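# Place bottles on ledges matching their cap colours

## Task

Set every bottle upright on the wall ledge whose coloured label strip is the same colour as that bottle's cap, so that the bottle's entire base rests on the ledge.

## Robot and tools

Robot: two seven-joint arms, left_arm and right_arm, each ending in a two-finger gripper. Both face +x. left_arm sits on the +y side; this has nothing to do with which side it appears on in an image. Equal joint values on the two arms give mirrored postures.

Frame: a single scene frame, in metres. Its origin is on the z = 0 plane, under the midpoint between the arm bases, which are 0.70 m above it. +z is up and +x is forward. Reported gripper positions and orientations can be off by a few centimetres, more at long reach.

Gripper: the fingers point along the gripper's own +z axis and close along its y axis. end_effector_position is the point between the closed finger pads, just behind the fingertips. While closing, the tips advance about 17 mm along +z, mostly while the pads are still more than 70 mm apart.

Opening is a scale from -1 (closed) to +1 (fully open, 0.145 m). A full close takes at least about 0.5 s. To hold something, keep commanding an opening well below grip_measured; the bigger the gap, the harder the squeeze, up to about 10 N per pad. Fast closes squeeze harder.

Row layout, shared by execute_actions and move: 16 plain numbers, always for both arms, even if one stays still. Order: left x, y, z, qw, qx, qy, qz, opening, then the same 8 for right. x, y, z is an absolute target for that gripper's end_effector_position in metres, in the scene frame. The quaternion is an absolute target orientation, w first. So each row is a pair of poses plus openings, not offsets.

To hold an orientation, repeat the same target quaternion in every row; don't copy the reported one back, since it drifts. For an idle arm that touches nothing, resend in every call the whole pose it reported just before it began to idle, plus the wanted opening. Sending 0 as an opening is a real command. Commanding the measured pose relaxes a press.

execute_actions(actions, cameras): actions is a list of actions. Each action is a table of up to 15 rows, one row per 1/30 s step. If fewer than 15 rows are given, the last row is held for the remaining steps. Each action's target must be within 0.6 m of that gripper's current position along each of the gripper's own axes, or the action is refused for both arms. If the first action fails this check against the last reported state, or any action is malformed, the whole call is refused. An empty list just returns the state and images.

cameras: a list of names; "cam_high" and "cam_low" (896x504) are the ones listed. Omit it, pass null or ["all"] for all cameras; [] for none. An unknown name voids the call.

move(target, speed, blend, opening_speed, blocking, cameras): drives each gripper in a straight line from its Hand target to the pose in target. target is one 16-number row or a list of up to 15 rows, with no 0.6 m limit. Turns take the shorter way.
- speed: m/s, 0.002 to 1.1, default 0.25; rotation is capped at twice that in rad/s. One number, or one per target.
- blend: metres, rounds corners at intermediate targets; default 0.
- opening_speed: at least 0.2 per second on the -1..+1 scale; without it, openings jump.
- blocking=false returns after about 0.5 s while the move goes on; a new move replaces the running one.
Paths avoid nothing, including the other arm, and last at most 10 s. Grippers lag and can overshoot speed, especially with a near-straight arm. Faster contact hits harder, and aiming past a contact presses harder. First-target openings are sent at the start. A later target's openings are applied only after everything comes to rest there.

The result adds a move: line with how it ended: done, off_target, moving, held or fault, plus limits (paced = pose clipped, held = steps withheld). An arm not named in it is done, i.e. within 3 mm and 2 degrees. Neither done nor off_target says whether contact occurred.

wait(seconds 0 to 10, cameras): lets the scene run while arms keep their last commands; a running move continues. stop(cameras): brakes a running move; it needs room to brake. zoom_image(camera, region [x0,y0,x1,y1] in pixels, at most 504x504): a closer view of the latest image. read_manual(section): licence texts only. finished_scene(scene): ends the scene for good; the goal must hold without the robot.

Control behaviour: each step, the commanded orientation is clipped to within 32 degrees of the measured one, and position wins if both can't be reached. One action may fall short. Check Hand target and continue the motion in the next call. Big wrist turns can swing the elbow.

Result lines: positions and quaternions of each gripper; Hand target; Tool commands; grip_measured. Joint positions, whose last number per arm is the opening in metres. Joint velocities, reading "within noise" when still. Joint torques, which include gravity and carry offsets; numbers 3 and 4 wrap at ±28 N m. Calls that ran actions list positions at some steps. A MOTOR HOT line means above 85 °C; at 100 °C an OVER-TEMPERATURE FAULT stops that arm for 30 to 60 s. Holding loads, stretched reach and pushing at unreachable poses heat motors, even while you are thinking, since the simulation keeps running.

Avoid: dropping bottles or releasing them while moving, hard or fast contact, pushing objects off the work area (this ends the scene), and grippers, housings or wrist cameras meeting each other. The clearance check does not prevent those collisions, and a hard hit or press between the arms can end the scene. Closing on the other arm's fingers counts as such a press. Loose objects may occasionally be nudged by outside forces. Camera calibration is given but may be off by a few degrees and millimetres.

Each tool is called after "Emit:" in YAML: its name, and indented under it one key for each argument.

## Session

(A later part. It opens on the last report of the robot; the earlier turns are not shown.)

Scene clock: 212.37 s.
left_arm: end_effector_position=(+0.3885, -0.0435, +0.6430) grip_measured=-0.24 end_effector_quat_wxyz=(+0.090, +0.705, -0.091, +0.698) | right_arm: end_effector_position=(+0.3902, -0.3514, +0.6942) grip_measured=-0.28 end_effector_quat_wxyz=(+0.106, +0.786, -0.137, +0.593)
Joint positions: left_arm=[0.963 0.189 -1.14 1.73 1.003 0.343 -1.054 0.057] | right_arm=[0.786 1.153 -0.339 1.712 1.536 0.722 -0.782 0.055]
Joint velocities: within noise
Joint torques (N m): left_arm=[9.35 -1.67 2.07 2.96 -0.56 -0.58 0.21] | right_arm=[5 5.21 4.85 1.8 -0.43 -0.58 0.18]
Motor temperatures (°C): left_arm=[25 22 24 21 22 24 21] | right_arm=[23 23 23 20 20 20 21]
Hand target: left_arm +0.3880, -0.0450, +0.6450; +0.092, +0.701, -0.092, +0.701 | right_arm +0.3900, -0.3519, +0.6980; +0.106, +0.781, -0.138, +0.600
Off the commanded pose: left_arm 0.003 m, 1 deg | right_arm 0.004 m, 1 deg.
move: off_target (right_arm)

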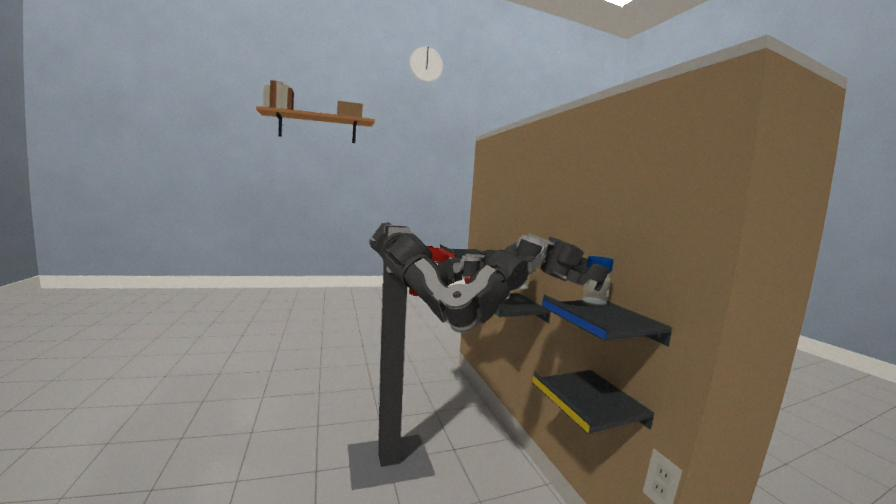

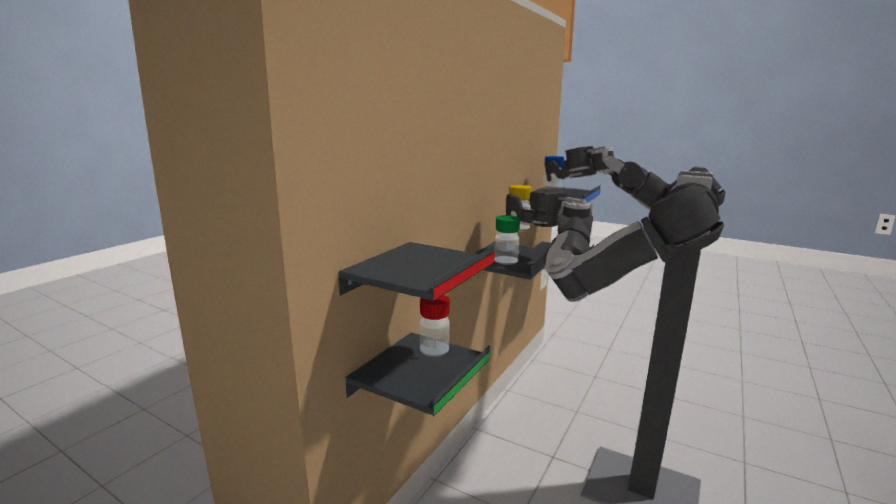

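Emit:
move:
  target:
    - [0.388,-0.045,0.612,0.0923,0.7010,-0.0923,0.7010,-0.65, 0.39,-0.352,0.685,0.1057,0.7813,-0.1377,0.5995,-0.65]
  speed: 0.03

Emit:
zoom_image:
  camera: "cam_high"
  region: [470, 210, 650, 350]

Emit:
zoom_image:
  camera: "cam_low"
  region: [470, 140, 620, 280]

Scene clock: 226.10 s.
left_arm: end_effector_position=(+0.3878, -0.0450, +0.6125) grip_measured=-0.24 end_effector_quat_wxyz=(+0.092, +0.703, -0.091, +0.699) | right_arm: end_effector_position=(+0.3899, -0.3522, +0.6862) grip_measured=-0.28 end_effector_quat_wxyz=(+0.107, +0.780, -0.138, +0.600)
Joint positions: left_arm=[0.917 0.21 -1.219 1.684 0.947 0.224 -1.027 0.057] | right_arm=[0.731 1.171 -0.339 1.725 1.515 0.655 -0.762 0.055]
Joint velocities: within noise
Joint torques (N m): left_arm=[8.29 -0.94 2 2.73 -0.54 -0.61 0.21] | right_arm=[4.07 5.02 4.14 1.31 -0.19 -0.4 0.17]
Motor temperatures (°C): left_arm=[26 22 24 21 22 24 21] | right_arm=[23 23 23 20 20 20 21]
Hand target: left_arm +0.3880, -0.0449, +0.6120; +0.092, +0.701, -0.092, +0.701 | right_arm +0.3900, -0.3521, +0.6850; +0.106, +0.781, -0.138, +0.599
Off the commanded pose: left_arm 0.001 m, 0 deg | right_arm 0.001 m, 0 deg.
move: done

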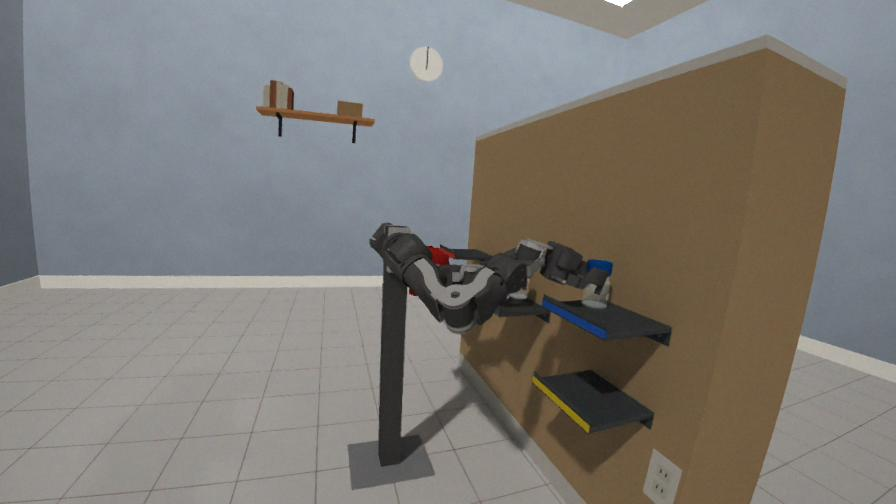

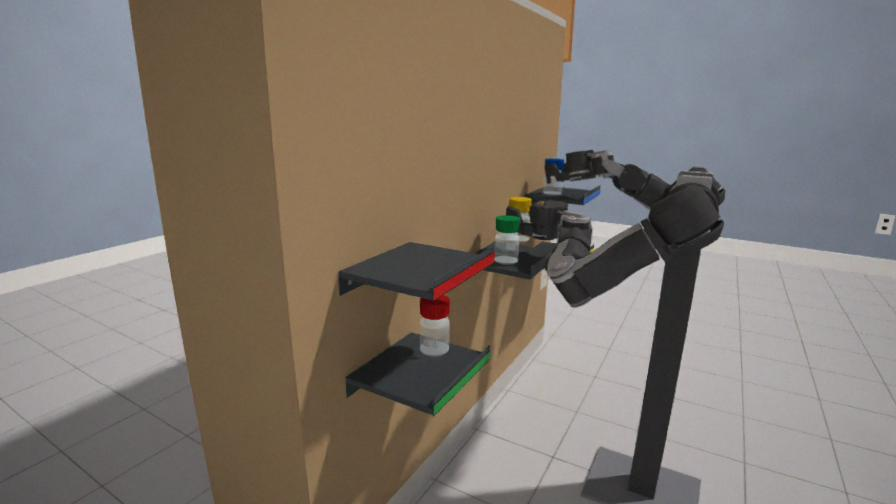

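Scaled by 2.800 from the camera's 896x504 image, which has a finer 1280x720 frame.

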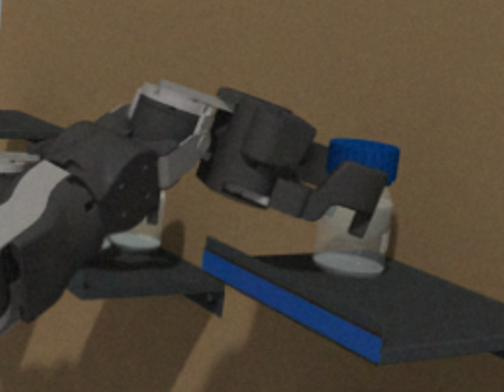

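Scaled by 3.360 from the camera's 896x504 image, which has a finer 1280x720 frame.

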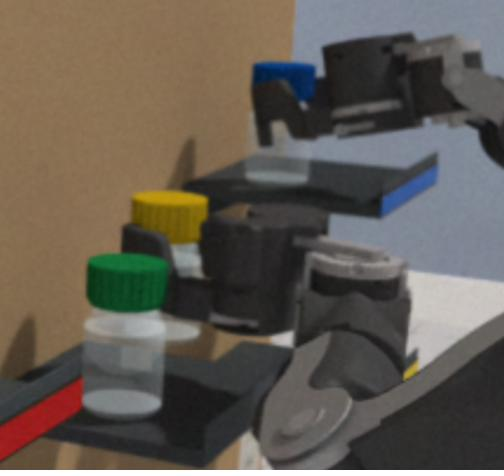

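Emit:
move:
  target:
    - [0.388,-0.045,0.598,0.0923,0.7010,-0.0923,0.7010,-0.65, 0.39,-0.352,0.674,0.1057,0.7813,-0.1377,0.5995,-0.65]
  speed: 0.02

Emit:
zoom_image:
  camera: "cam_high"
  region: [470, 210, 650, 350]

Emit:
zoom_image:
  camera: "cam_low"
  region: [470, 140, 620, 280]

Scene clock: 236.90 s.
left_arm: end_effector_position=(+0.3878, -0.0452, +0.5989) grip_measured=-0.24 end_effector_quat_wxyz=(+0.092, +0.703, -0.091, +0.700) | right_arm: end_effector_position=(+0.3896, -0.3537, +0.6848) grip_measured=-0.28 end_effector_quat_wxyz=(+0.110, +0.769, -0.141, +0.614)
Joint positions: left_arm=[0.902 0.217 -1.257 1.658 0.93 0.169 -1.019 0.057] | right_arm=[0.692 1.187 -0.339 1.736 1.491 0.587 -0.746 0.055]
Joint velocities: within noise
Joint torques (N m): left_arm=[8.11 -0.91 2.02 2.76 -0.53 -0.64 0.21] | right_arm=[2.36 4.44 2.65 0.42 0.26 0.12 0.1]
Motor temperatures (°C): left_arm=[26 22 24 22 22 24 21] | right_arm=[23 24 23 20 20 20 21]
Hand target: left_arm +0.3879, -0.0451, +0.5980; +0.092, +0.701, -0.092, +0.701 | right_arm +0.3899, -0.3521, +0.6741; +0.106, +0.781, -0.138, +0.600
Off the commanded pose: left_arm 0.001 m, 0 deg | right_arm 0.011 m, 2 deg.
move: off_target (right_arm)

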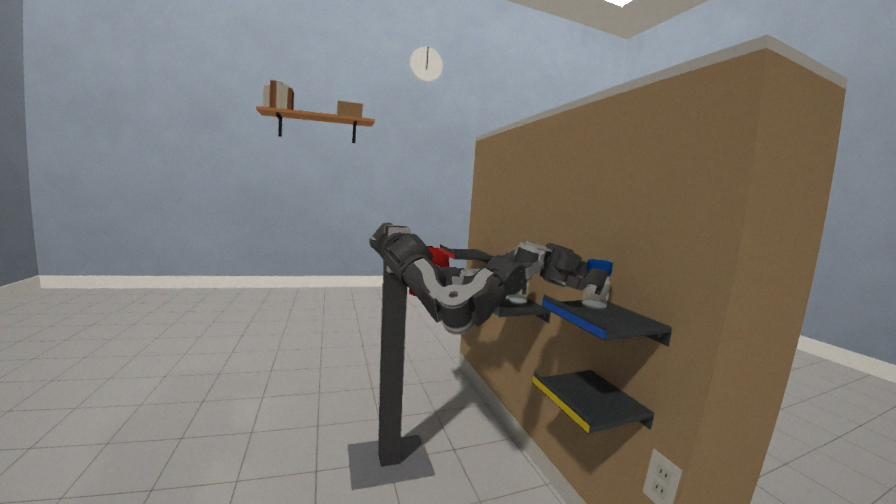

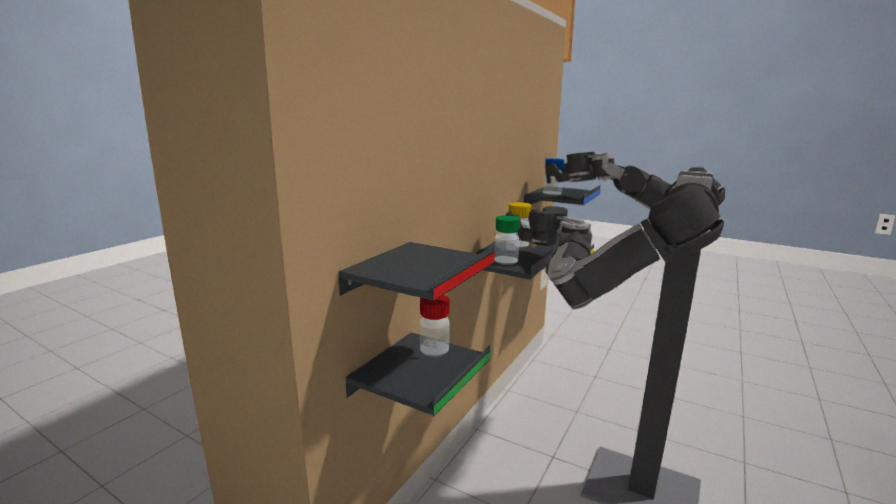

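Scaled by 2.800 from the camera's 896x504 image, which has a finer 1280x720 frame.

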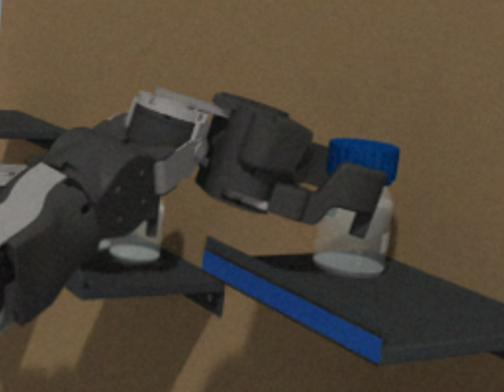

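Scaled by 3.360 from the camera's 896x504 image, which has a finer 1280x720 frame.

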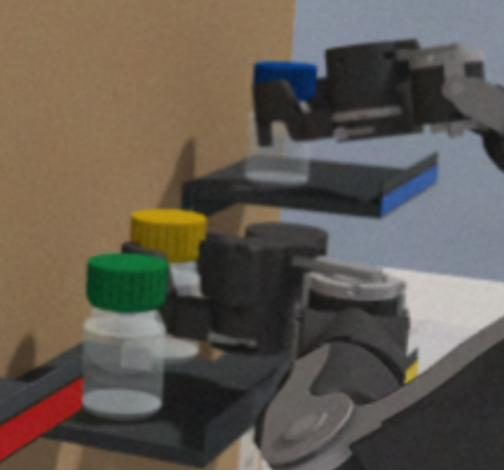

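Emit:
move:
  target:
    - [0.388,-0.045,0.590,0.0923,0.7010,-0.0923,0.7010,-0.65, 0.39,-0.352,0.683,0.1057,0.7813,-0.1377,0.5995,-0.65]
    - [0.388,-0.045,0.582,0.0923,0.7010,-0.0923,0.7010,-0.65, 0.39,-0.352,0.6835,0.1057,0.7813,-0.1377,0.5995,0.3]
  speed: 0.02
  opening_speed: 1.0

Emit:
zoom_image:
  camera: "cam_high"
  region: [470, 210, 650, 350]

Emit:
zoom_image:
  camera: "cam_low"
  region: [470, 140, 620, 280]

Scene clock: 253.30 s.
left_arm: end_effector_position=(+0.3881, -0.0450, +0.5844) grip_measured=-0.24 end_effector_quat_wxyz=(+0.093, +0.701, -0.090, +0.701) | right_arm: end_effector_position=(+0.3899, -0.3520, +0.6854) grip_measured=+0.30 end_effector_quat_wxyz=(+0.105, +0.779, -0.137, +0.602)
Joint positions: left_arm=[0.887 0.222 -1.297 1.623 0.909 0.104 -1.01 0.057] | right_arm=[0.721 1.178 -0.339 1.727 1.514 0.641 -0.751 0.098]
Joint velocities: within noise
Joint torques (N m): left_arm=[7.79 -0.91 1.83 2.63 -0.45 -0.54 0.22] | right_arm=[4.79 4.13 3.54 1.07 -0.16 -0.2 -0.12]
Motor temperatures (°C): left_arm=[27 22 24 22 22 24 21] | right_arm=[22 23 23 20 20 20 21]
Hand target: left_arm +0.3880, -0.0449, +0.5820; +0.092, +0.701, -0.092, +0.701 | right_arm +0.3900, -0.3520, +0.6835; +0.106, +0.781, -0.138, +0.600
Off the commanded pose: left_arm 0.002 m, 0 deg | right_arm 0.002 m, 0 deg.
move: done

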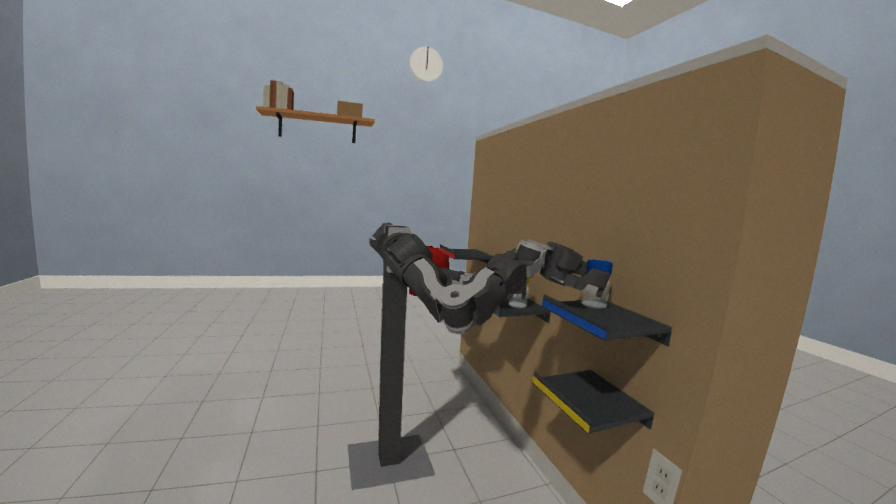

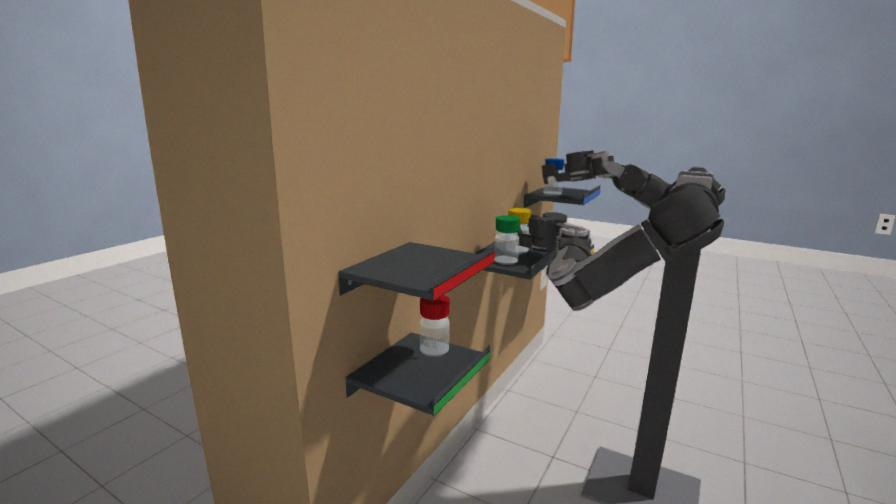

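Scaled by 2.800 from the camera's 896x504 image, which has a finer 1280x720 frame.

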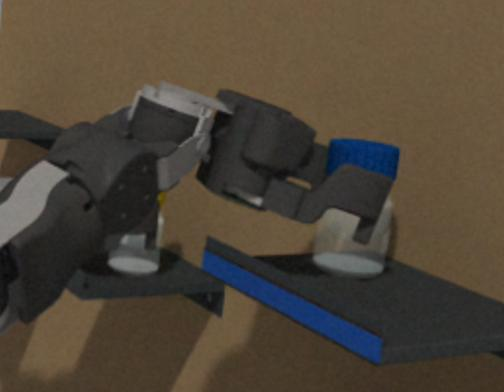

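Scaled by 3.360 from the camera's 896x504 image, which has a finer 1280x720 frame.

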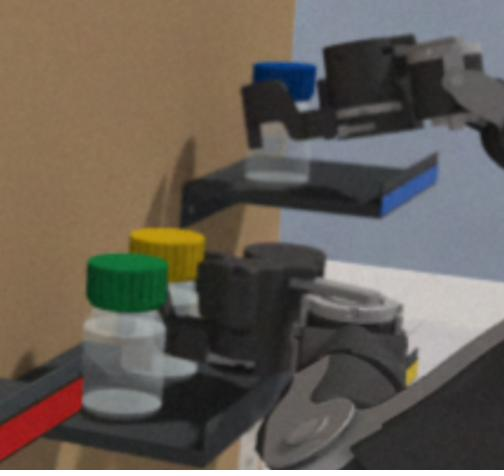

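Emit:
move:
  target:
    - [0.388,-0.045,0.576,0.0923,0.7010,-0.0923,0.7010,-0.65, 0.30,-0.32,0.700,0.1057,0.7813,-0.1377,0.5995,0.3]
  speed: 0.1

Emit:
zoom_image:
  camera: "cam_high"
  region: [470, 210, 650, 350]

Emit:
zoom_image:
  camera: "cam_low"
  region: [470, 140, 620, 280]

Scene clock: 263.83 s.
left_arm: end_effector_position=(+0.3884, -0.0449, +0.5838) grip_measured=-0.24 end_effector_quat_wxyz=(+0.095, +0.694, -0.087, +0.708) | right_arm: end_effector_position=(+0.3003, -0.3198, +0.6996) grip_measured=+0.30 end_effector_quat_wxyz=(+0.116, +0.750, -0.121, +0.640)
Joint positions: left_arm=[0.887 0.222 -1.311 1.611 0.894 0.071 -1.009 0.057] | right_arm=[-0.008 1.067 0.496 2.248 1.559 0.784 -0.923 0.098]
Joint velocities: within noise
Joint torques (N m): left_arm=[6.58 -0.65 1.33 2.07 -0.14 -0.26 0.29] | right_arm=[2.39 5.37 3.75 0.96 -0.21 -0.2 0.06]
Motor temperatures (°C): left_arm=[26 22 24 22 22 24 21] | right_arm=[22 23 23 20 20 20 21]
Hand target: left_arm +0.3879, -0.0449, +0.5760; +0.092, +0.701, -0.092, +0.701 | right_arm +0.3001, -0.3201, +0.6997; +0.115, +0.750, -0.121, +0.640
Off the commanded pose: left_arm 0.008 m, 1 deg | right_arm 0.001 m, 6 deg.
joint sent to its limit (right arm) — joint 5 (forearm roll), upper limit; joint 6 (wrist pitch), upper limit. The joint targets are off in orientation, not in position.
move: off_target (left_arm, right_arm)

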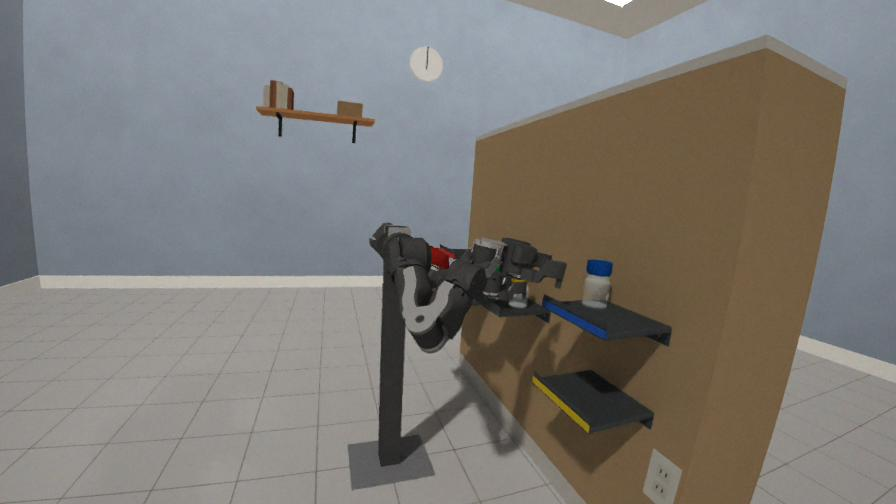

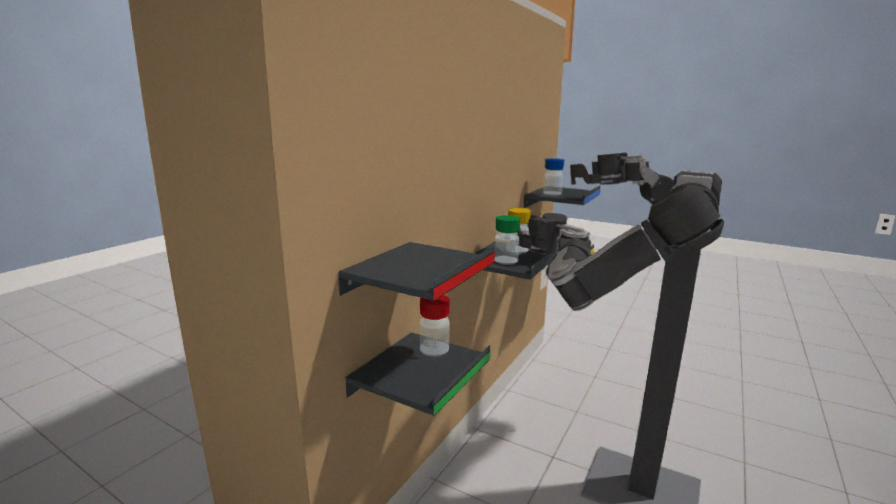

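Scaled by 2.800 from the camera's 896x504 image, which has a finer 1280x720 frame.

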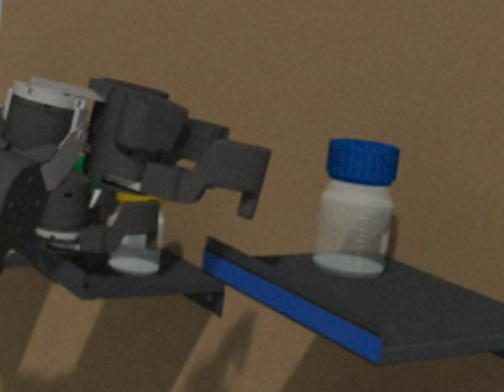

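Scaled by 3.360 from the camera's 896x504 image, which has a finer 1280x720 frame.

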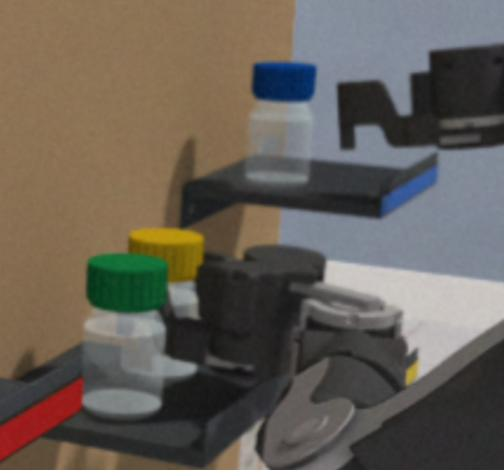

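Emit:
move:
  target:
    - [0.388,-0.045,0.583,0.0923,0.7010,-0.0923,0.7010,0.0, 0.30,-0.32,0.700,0.1228,0.6964,-0.1228,0.6964,0.3]
    - [0.29,-0.018,0.595,0.0923,0.7010,-0.0923,0.7010,0.0, 0.26,-0.26,0.69,0.0618,0.7044,-0.0618,0.7044,0.3]
  speed: 0.08
  opening_speed: 0.7

Emit:
zoom_image:
  camera: "cam_high"
  region: [470, 210, 650, 350]

Emit:
zoom_image:
  camera: "cam_low"
  region: [470, 140, 620, 280]

Scene clock: 279.27 s.
left_arm: end_effector_position=(+0.2902, -0.0190, +0.5967) grip_measured=+0.00 end_effector_quat_wxyz=(+0.096, +0.699, -0.092, +0.702) | right_arm: end_effector_position=(+0.2607, -0.2608, +0.6899) grip_measured=+0.30 end_effector_quat_wxyz=(-0.013, +0.703, +0.013, +0.711)
Joint positions: left_arm=[0.723 0.372 -1.39 2.132 0.803 0.242 -1.318 0.076] | right_arm=[-0.502 0.81 0.873 2.441 1.252 0.603 -0.226 0.098]
Joint velocities: within noise
Joint torques (N m): left_arm=[5.1 -0.44 1.54 3.64 -0.42 -0.14 -0.05] | right_arm=[0.73 3.6 2.43 1.36 -0.04 -0.56 0.15]
Motor temperatures (°C): left_arm=[26 22 24 22 22 24 21] | right_arm=[22 24 23 19 20 20 21]
Hand target: left_arm +0.2900, -0.0180, +0.5950; +0.092, +0.701, -0.092, +0.701 | right_arm +0.2605, -0.2605, +0.6899; -0.014, +0.702, +0.013, +0.712
Off the commanded pose: left_arm 0.002 m, 0 deg | right_arm 0.001 m, 12 deg.
joint read past its limit (right arm) — joint 4 (elbow), upper limit, where the elbow is as bent as it goes.
joint sent to its limit (right arm) — joint 4 (elbow), upper limit, where the elbow is as bent as it goes. The joint targets are off in orientation, not in position.
move: off_target (right_arm)

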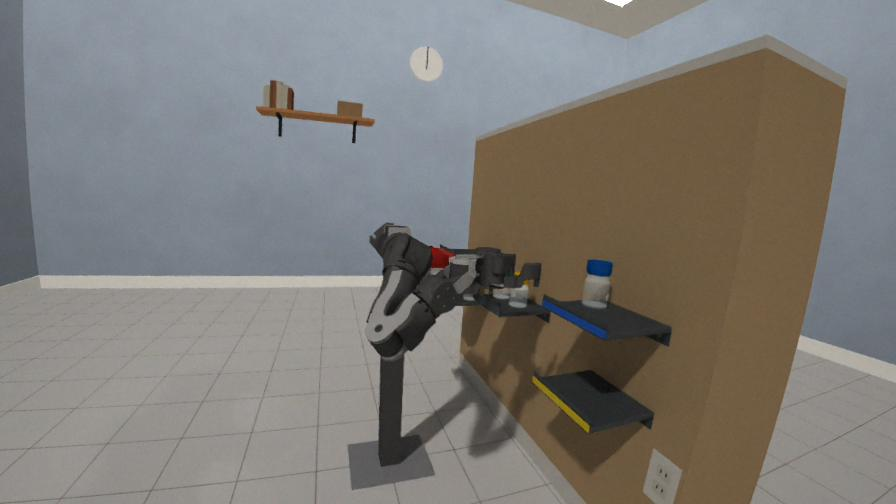

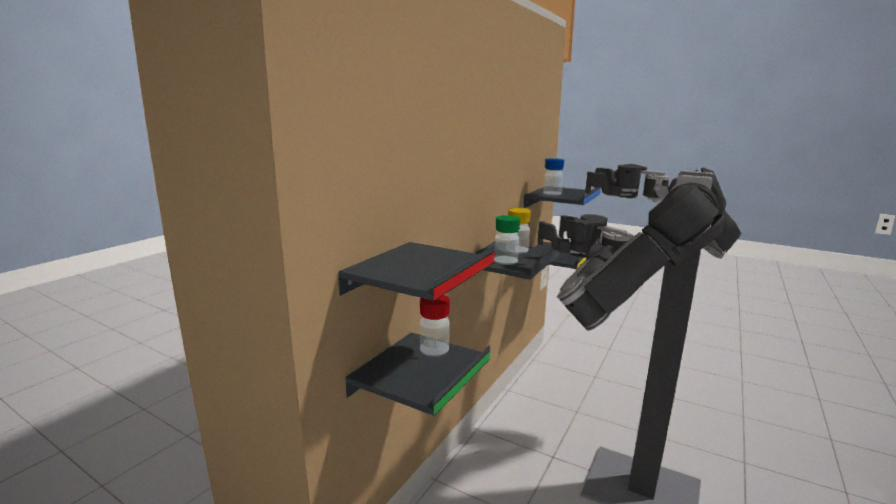

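Scaled by 2.800 from the camera's 896x504 image, which has a finer 1280x720 frame.

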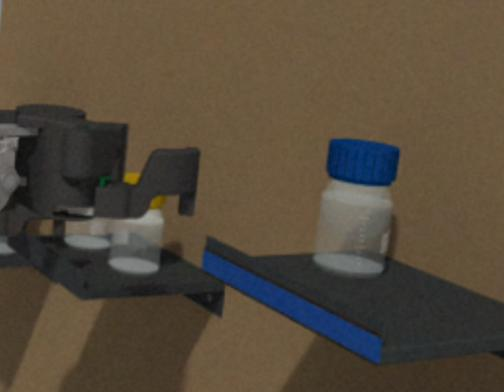

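Scaled by 3.360 from the camera's 896x504 image, which has a finer 1280x720 frame.

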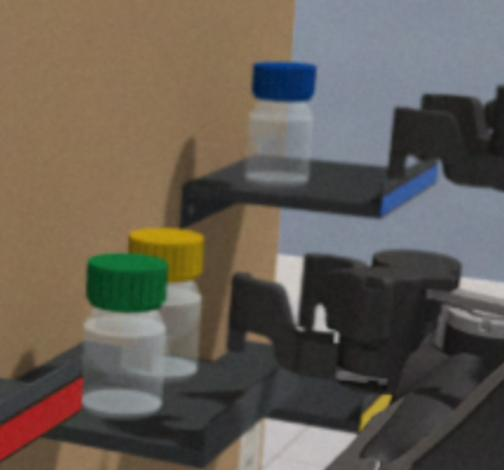

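Emit:
move:
  target:
    - [0.25,0.10,0.54,0,0.7071,0,0.7071,0.0, 0.27,-0.25,0.60,0,0.7071,0,0.7071,0.1]
    - [0.24,0.19,0.48,0,0.7071,0,0.7071,0.0, 0.28,-0.20,0.54,0,0.7071,0,0.7071,0.1]
  speed: 0.2
  blend: 0.03
  cameras: []

Emit:
move:
  target:
    - [0.262,0.285,0.505,-0.1057,0.7813,0.1377,0.5995,1, 0.285,-0.11,0.59,-0.0618,0.7044,0.0618,0.7044,0.1]
    - [0.33,0.318,0.505,-0.1057,0.7813,0.1377,0.5995,1, 0.30,-0.068,0.593,-0.0923,0.7010,0.0923,0.7010,0.1]
  speed: 0.15

Emit:
zoom_image:
  camera: "cam_high"
  region: [430, 210, 610, 350]

Emit:
zoom_image:
  camera: "cam_low"
  region: [370, 180, 620, 400]

Scene clock: 311.07 s.
left_arm: end_effector_position=(+0.2405, +0.1917, +0.4809) grip_measured=+0.00 end_effector_quat_wxyz=(-0.004, +0.706, +0.001, +0.708) | right_arm: end_effector_position=(+0.2798, -0.1986, +0.5397) grip_measured=+0.10 end_effector_quat_wxyz=(-0.002, +0.708, +0.002, +0.706)
Joint positions: left_arm=[0.256 1.153 -1.468 2.017 0.438 -0.641 -1.259 0.076] | right_arm=[-0.489 0.501 0.003 2.187 0.442 0.068 -0.273 0.083]
Joint velocities: within noise
Joint torques (N m): left_arm=[2.65 3.23 0.69 3.62 -0.3 -0.34 0.23] | right_arm=[1.04 1.91 1.87 3.69 -0.1 -0.52 -0.09]
Motor temperatures (°C): left_arm=[25 22 23 22 22 24 21] | right_arm=[21 23 23 19 20 20 21]
Hand target: left_arm +0.2400, +0.1900, +0.4801; +0.000, +0.707, +0.000, +0.707 | right_arm +0.2800, -0.1999, +0.5401; +0.000, +0.707, +0.000, +0.707
Off the commanded pose: left_arm 0.002 m, 0 deg | right_arm 0.001 m, 0 deg.
move: done
No camera images: "cameras" was empty.

Scene clock: 313.50 s.
left_arm: end_effector_position=(+0.3299, +0.3199, +0.5068) grip_measured=+1.00 end_effector_quat_wxyz=(-0.109, +0.779, +0.140, +0.602) | right_arm: end_effector_position=(+0.2997, -0.0677, +0.5950) grip_measured=+0.10 end_effector_quat_wxyz=(-0.095, +0.698, +0.092, +0.703)
Joint positions: left_arm=[0.678 1.357 -1.334 1.863 1.398 -0.386 -0.851 0.145] | right_arm=[-0.043 0.321 -0.453 2.288 0.309 0.503 -0.375 0.083]
Joint velocities: within noise
Joint torques (N m): left_arm=[4.81 3.94 2.39 1.8 -0.16 -0.35 0.23] | right_arm=[2.15 0.15 0.49 3.36 -0.15 -0.29 -0.08]
Motor temperatures (°C): left_arm=[25 22 23 22 22 24 21] | right_arm=[21 23 22 20 20 20 21]
Hand target: left_arm +0.3299, +0.3180, +0.5050; -0.106, +0.781, +0.138, +0.599 | right_arm +0.3000, -0.0679, +0.5930; -0.093, +0.701, +0.092, +0.701
Off the commanded pose: left_arm 0.003 m, 1 deg | right_arm 0.002 m, 1 deg.
move: done

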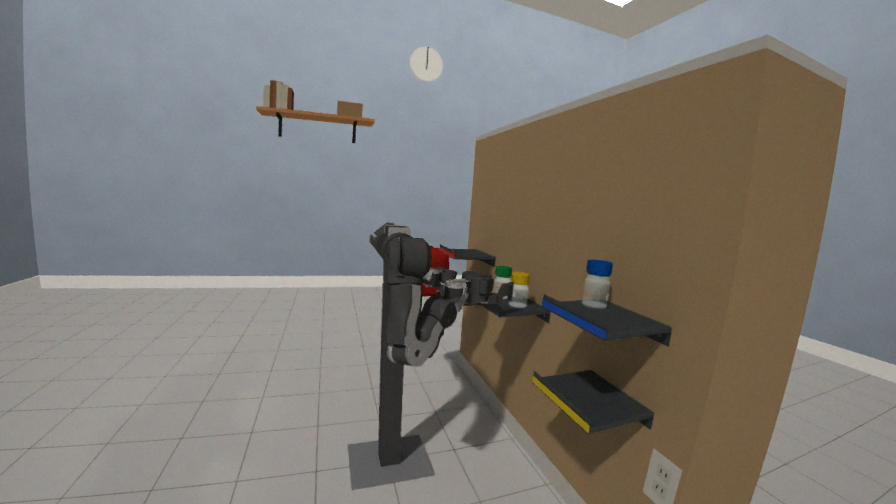

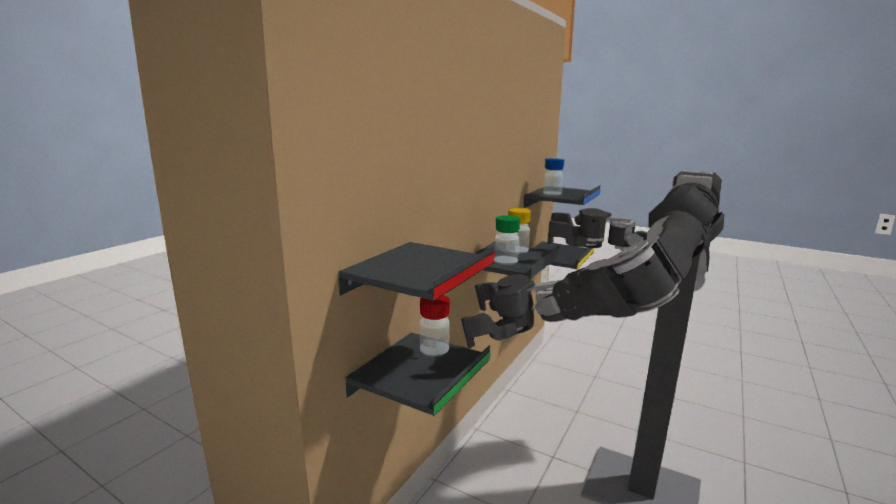

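Scaled by 2.800 from the camera's 896x504 image, which has a finer 1280x720 frame.

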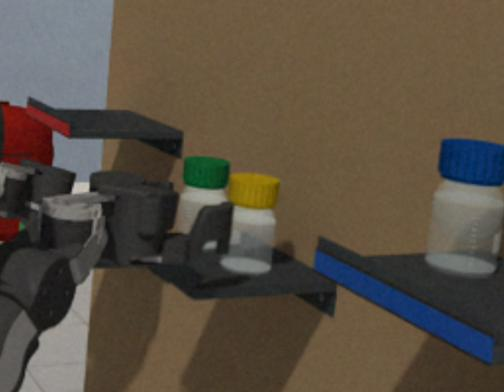

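Scaled by 2.016 from the camera's 896x504 image, which has a finer 1280x720 frame.

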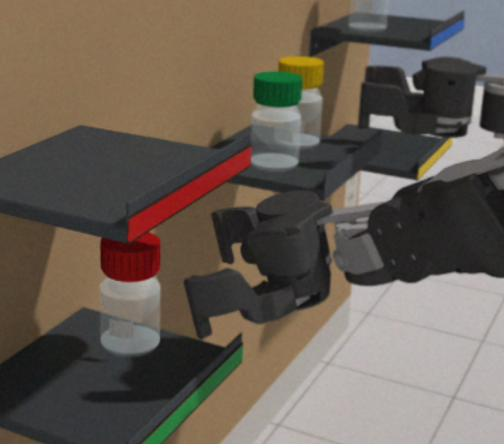

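Emit:
move:
  target:
    - [0.385,0.338,0.480,-0.1057,0.7813,0.1377,0.5995,1, 0.384,-0.046,0.588,-0.0923,0.7010,0.0923,0.7010,0.1]
  speed: 0.08

Emit:
zoom_image:
  camera: "cam_high"
  region: [430, 210, 610, 350]

Emit:
zoom_image:
  camera: "cam_low"
  region: [370, 180, 620, 400]

Scene clock: 324.63 s.
left_arm: end_effector_position=(+0.3844, +0.3394, +0.4807) grip_measured=+1.00 end_effector_quat_wxyz=(-0.108, +0.780, +0.139, +0.601) | right_arm: end_effector_position=(+0.3847, -0.0481, +0.5887) grip_measured=+0.10 end_effector_quat_wxyz=(-0.088, +0.701, +0.090, +0.702)
Joint positions: left_arm=[0.763 1.144 -1.333 1.481 1.45 -0.326 -0.658 0.145] | right_arm=[0.306 0.184 -0.477 1.869 0.333 0.473 -0.322 0.083]
Joint velocities: within noise
Joint torques (N m): left_arm=[7.05 3.81 2.86 1.24 -0.11 -0.42 0.24] | right_arm=[4.44 -0.83 0.34 3.71 0 -0.53 0.17]
Motor temperatures (°C): left_arm=[25 22 24 22 22 24 21] | right_arm=[22 23 22 20 20 20 21]
Hand target: left_arm +0.3850, +0.3380, +0.4800; -0.106, +0.781, +0.138, +0.600 | right_arm +0.3840, -0.0460, +0.5879; -0.092, +0.701, +0.092, +0.701
Off the commanded pose: left_arm 0.002 m, 0 deg | right_arm 0.002 m, 1 deg.
move: done

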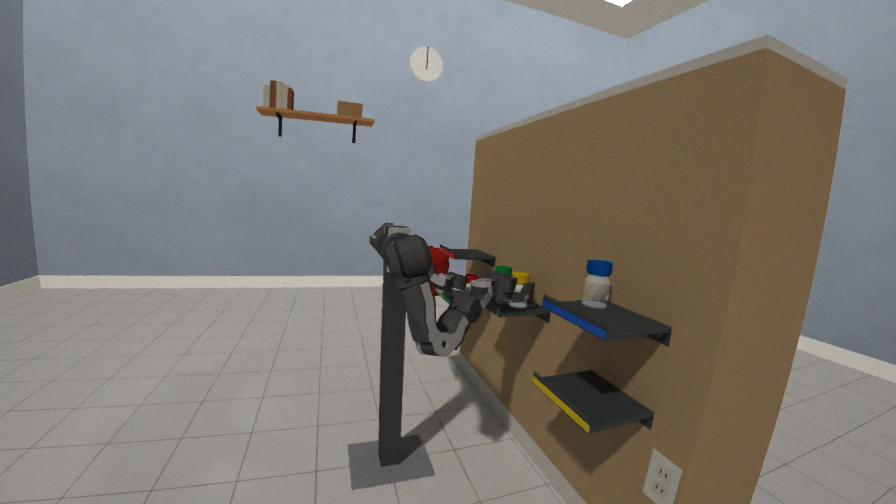

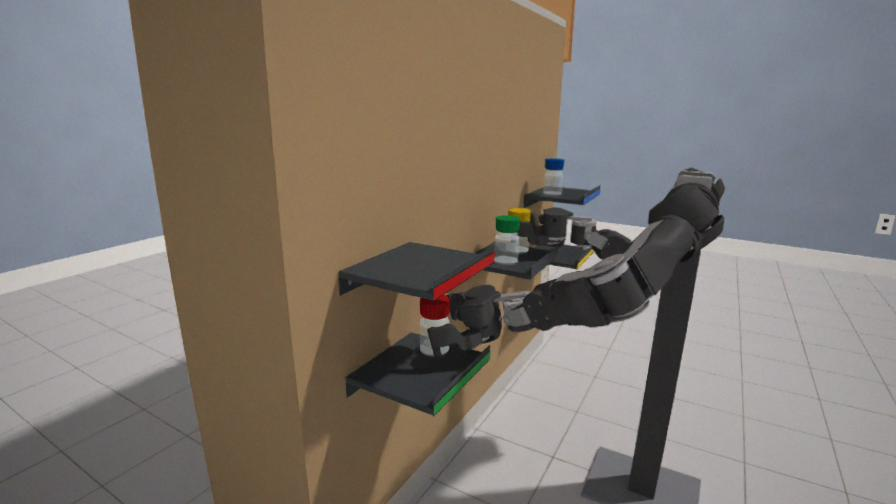

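Scaled by 2.800 from the camera's 896x504 image, which has a finer 1280x720 frame.

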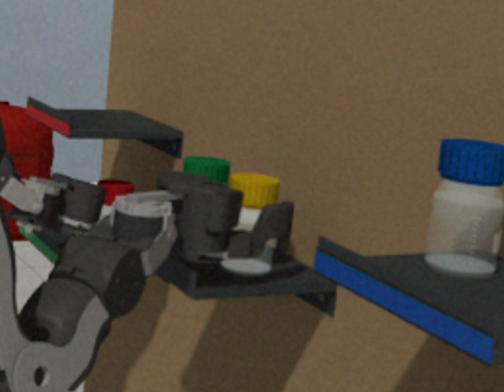

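Scaled by 2.016 from the camera's 896x504 image, which has a finer 1280x720 frame.

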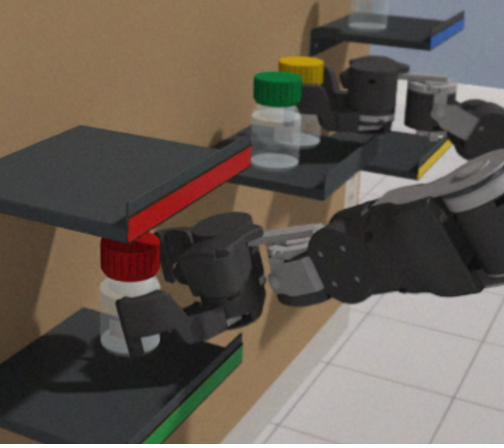

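Neither bottle disturbed. Close both.

Emit:
move:
  target:
    - [0.385,0.338,0.480,-0.1057,0.7813,0.1377,0.5995,-0.65, 0.384,-0.046,0.588,-0.0923,0.7010,0.0923,0.7010,-0.65]
  speed: 0.05
  opening_speed: 1.0

Emit:
zoom_image:
  camera: "cam_high"
  region: [430, 210, 610, 350]

Emit:
zoom_image:
  camera: "cam_low"
  region: [370, 180, 620, 400]

Scene clock: 336.30 s.
left_arm: end_effector_position=(+0.3843, +0.3397, +0.4805) grip_measured=-0.24 end_effector_quat_wxyz=(-0.108, +0.780, +0.139, +0.600) | right_arm: end_effector_position=(+0.3847, -0.0481, +0.5888) grip_measured=-0.25 end_effector_quat_wxyz=(-0.089, +0.701, +0.090, +0.702)
Joint positions: left_arm=[0.763 1.144 -1.333 1.48 1.452 -0.325 -0.657 0.058] | right_arm=[0.306 0.184 -0.477 1.869 0.333 0.473 -0.321 0.057]
Joint velocities: within noise
Joint torques (N m): left_arm=[7.08 3.84 2.84 1.48 -0.16 -0.45 0.2] | right_arm=[4.39 -0.73 0.47 3.6 -0.01 -0.52 0.16]
Motor temperatures (°C): left_arm=[25 22 24 21 22 24 21] | right_arm=[22 23 22 20 20 20 21]
Hand target: left_arm +0.3850, +0.3381, +0.4800; -0.106, +0.781, +0.138, +0.600 | right_arm +0.3840, -0.0461, +0.5880; -0.092, +0.701, +0.092, +0.701
Off the commanded pose: left_arm 0.002 m, 0 deg | right_arm 0.002 m, 0 deg.
move: done

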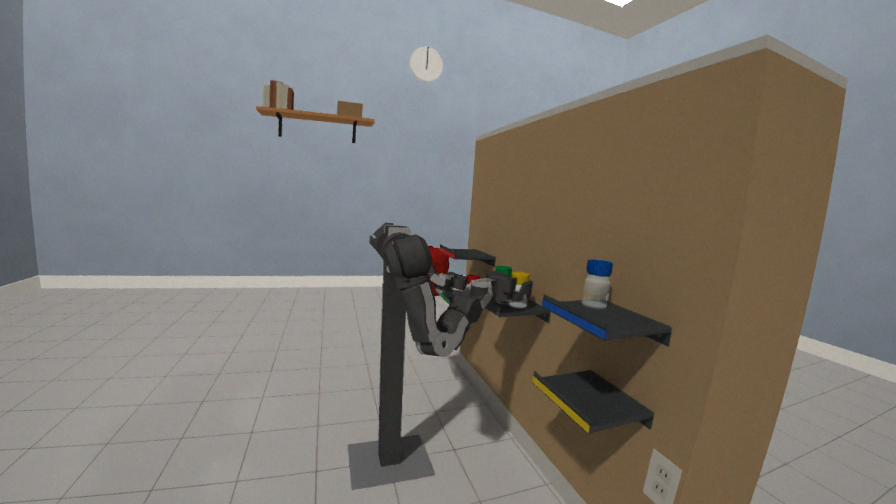

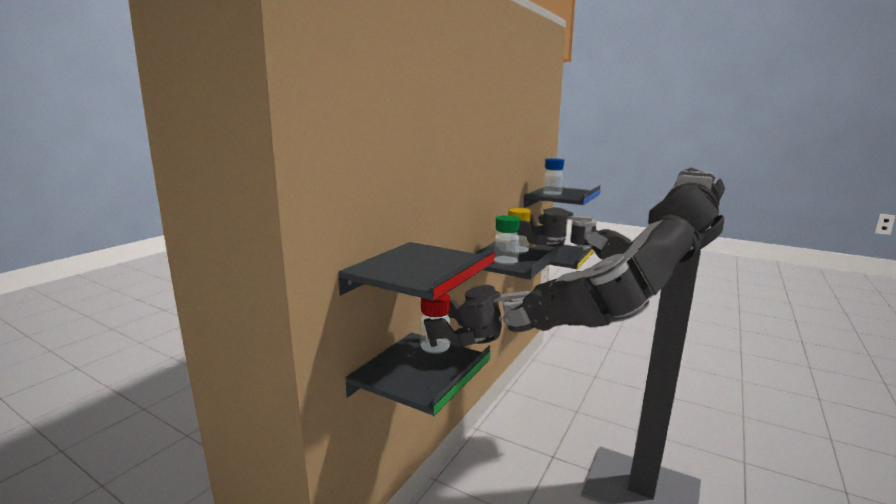

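Scaled by 2.800 from the camera's 896x504 image, which has a finer 1280x720 frame.

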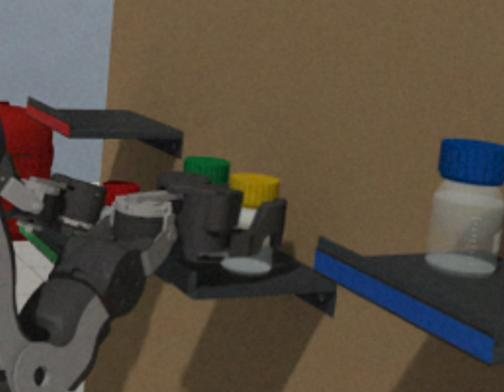

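Scaled by 2.016 from the camera's 896x504 image, which has a finer 1280x720 frame.

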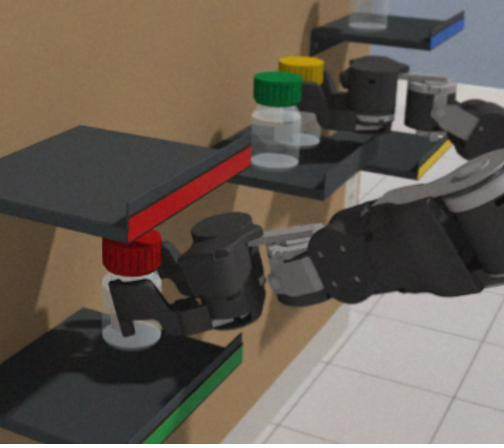

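Emit:
move:
  target:
    - [0.385,0.338,0.505,-0.1057,0.7813,0.1377,0.5995,-0.65, 0.384,-0.046,0.62,-0.0923,0.7010,0.0923,0.7010,-0.65]
    - [0.265,0.294,0.53,-0.1057,0.7813,0.1377,0.5995,-0.65, 0.285,-0.073,0.635,-0.0923,0.7010,0.0923,0.7010,-0.65]
    - [0.25,0.20,0.43,0,0.7933,0,0.6088,-0.65, 0.265,-0.20,0.56,0,0.7071,0,0.7071,-0.65]
  speed: 0.14
  blend: [0,0.03,0]

Scene clock: 377.47 s.
left_arm: end_effector_position=(+0.2494, +0.2002, +0.4292) grip_measured=-0.24 end_effector_quat_wxyz=(-0.002, +0.796, +0.001, +0.606) | right_arm: end_effector_position=(+0.2646, -0.2005, +0.5566) grip_measured=-0.25 end_effector_quat_wxyz=(+0.002, +0.713, -0.001, +0.701)
Joint positions: left_arm=[0.377 1.144 -1.554 1.94 0.826 -0.581 -1.029 0.058] | right_arm=[-0.572 0.471 0.086 2.306 0.447 0.143 -0.257 0.057]
Joint velocities: within noise
Joint torques (N m): left_arm=[3.31 3.94 1.33 2.88 -0.47 -0.6 0.2] | right_arm=[0.96 2.36 1.96 4.4 -0.05 -0.76 0.18]
Motor temperatures (°C): left_arm=[26 23 25 21 22 24 21] | right_arm=[22 23 22 21 20 21 21]
Hand target: left_arm +0.2500, +0.1999, +0.4300; +0.000, +0.793, +0.000, +0.609 | right_arm +0.2650, -0.2001, +0.5600; +0.000, +0.707, +0.000, +0.707
Off the commanded pose: left_arm 0.001 m, 1 deg | right_arm 0.003 m, 1 deg.
move: done

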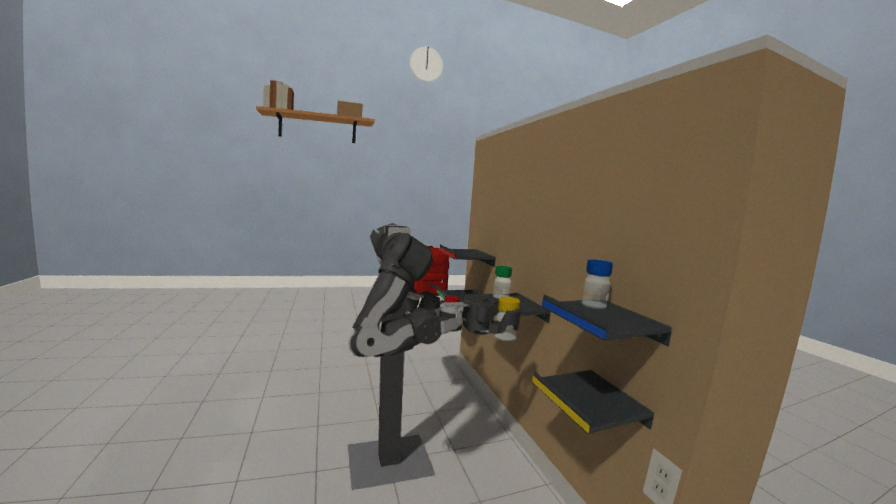

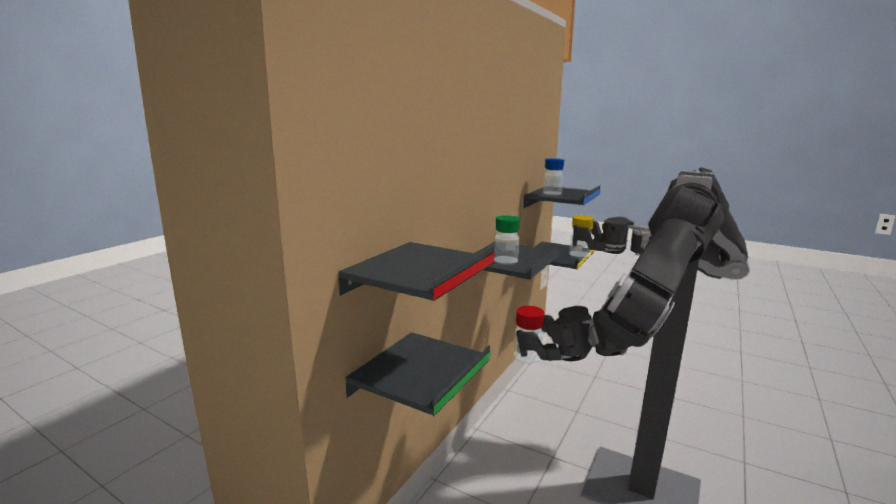

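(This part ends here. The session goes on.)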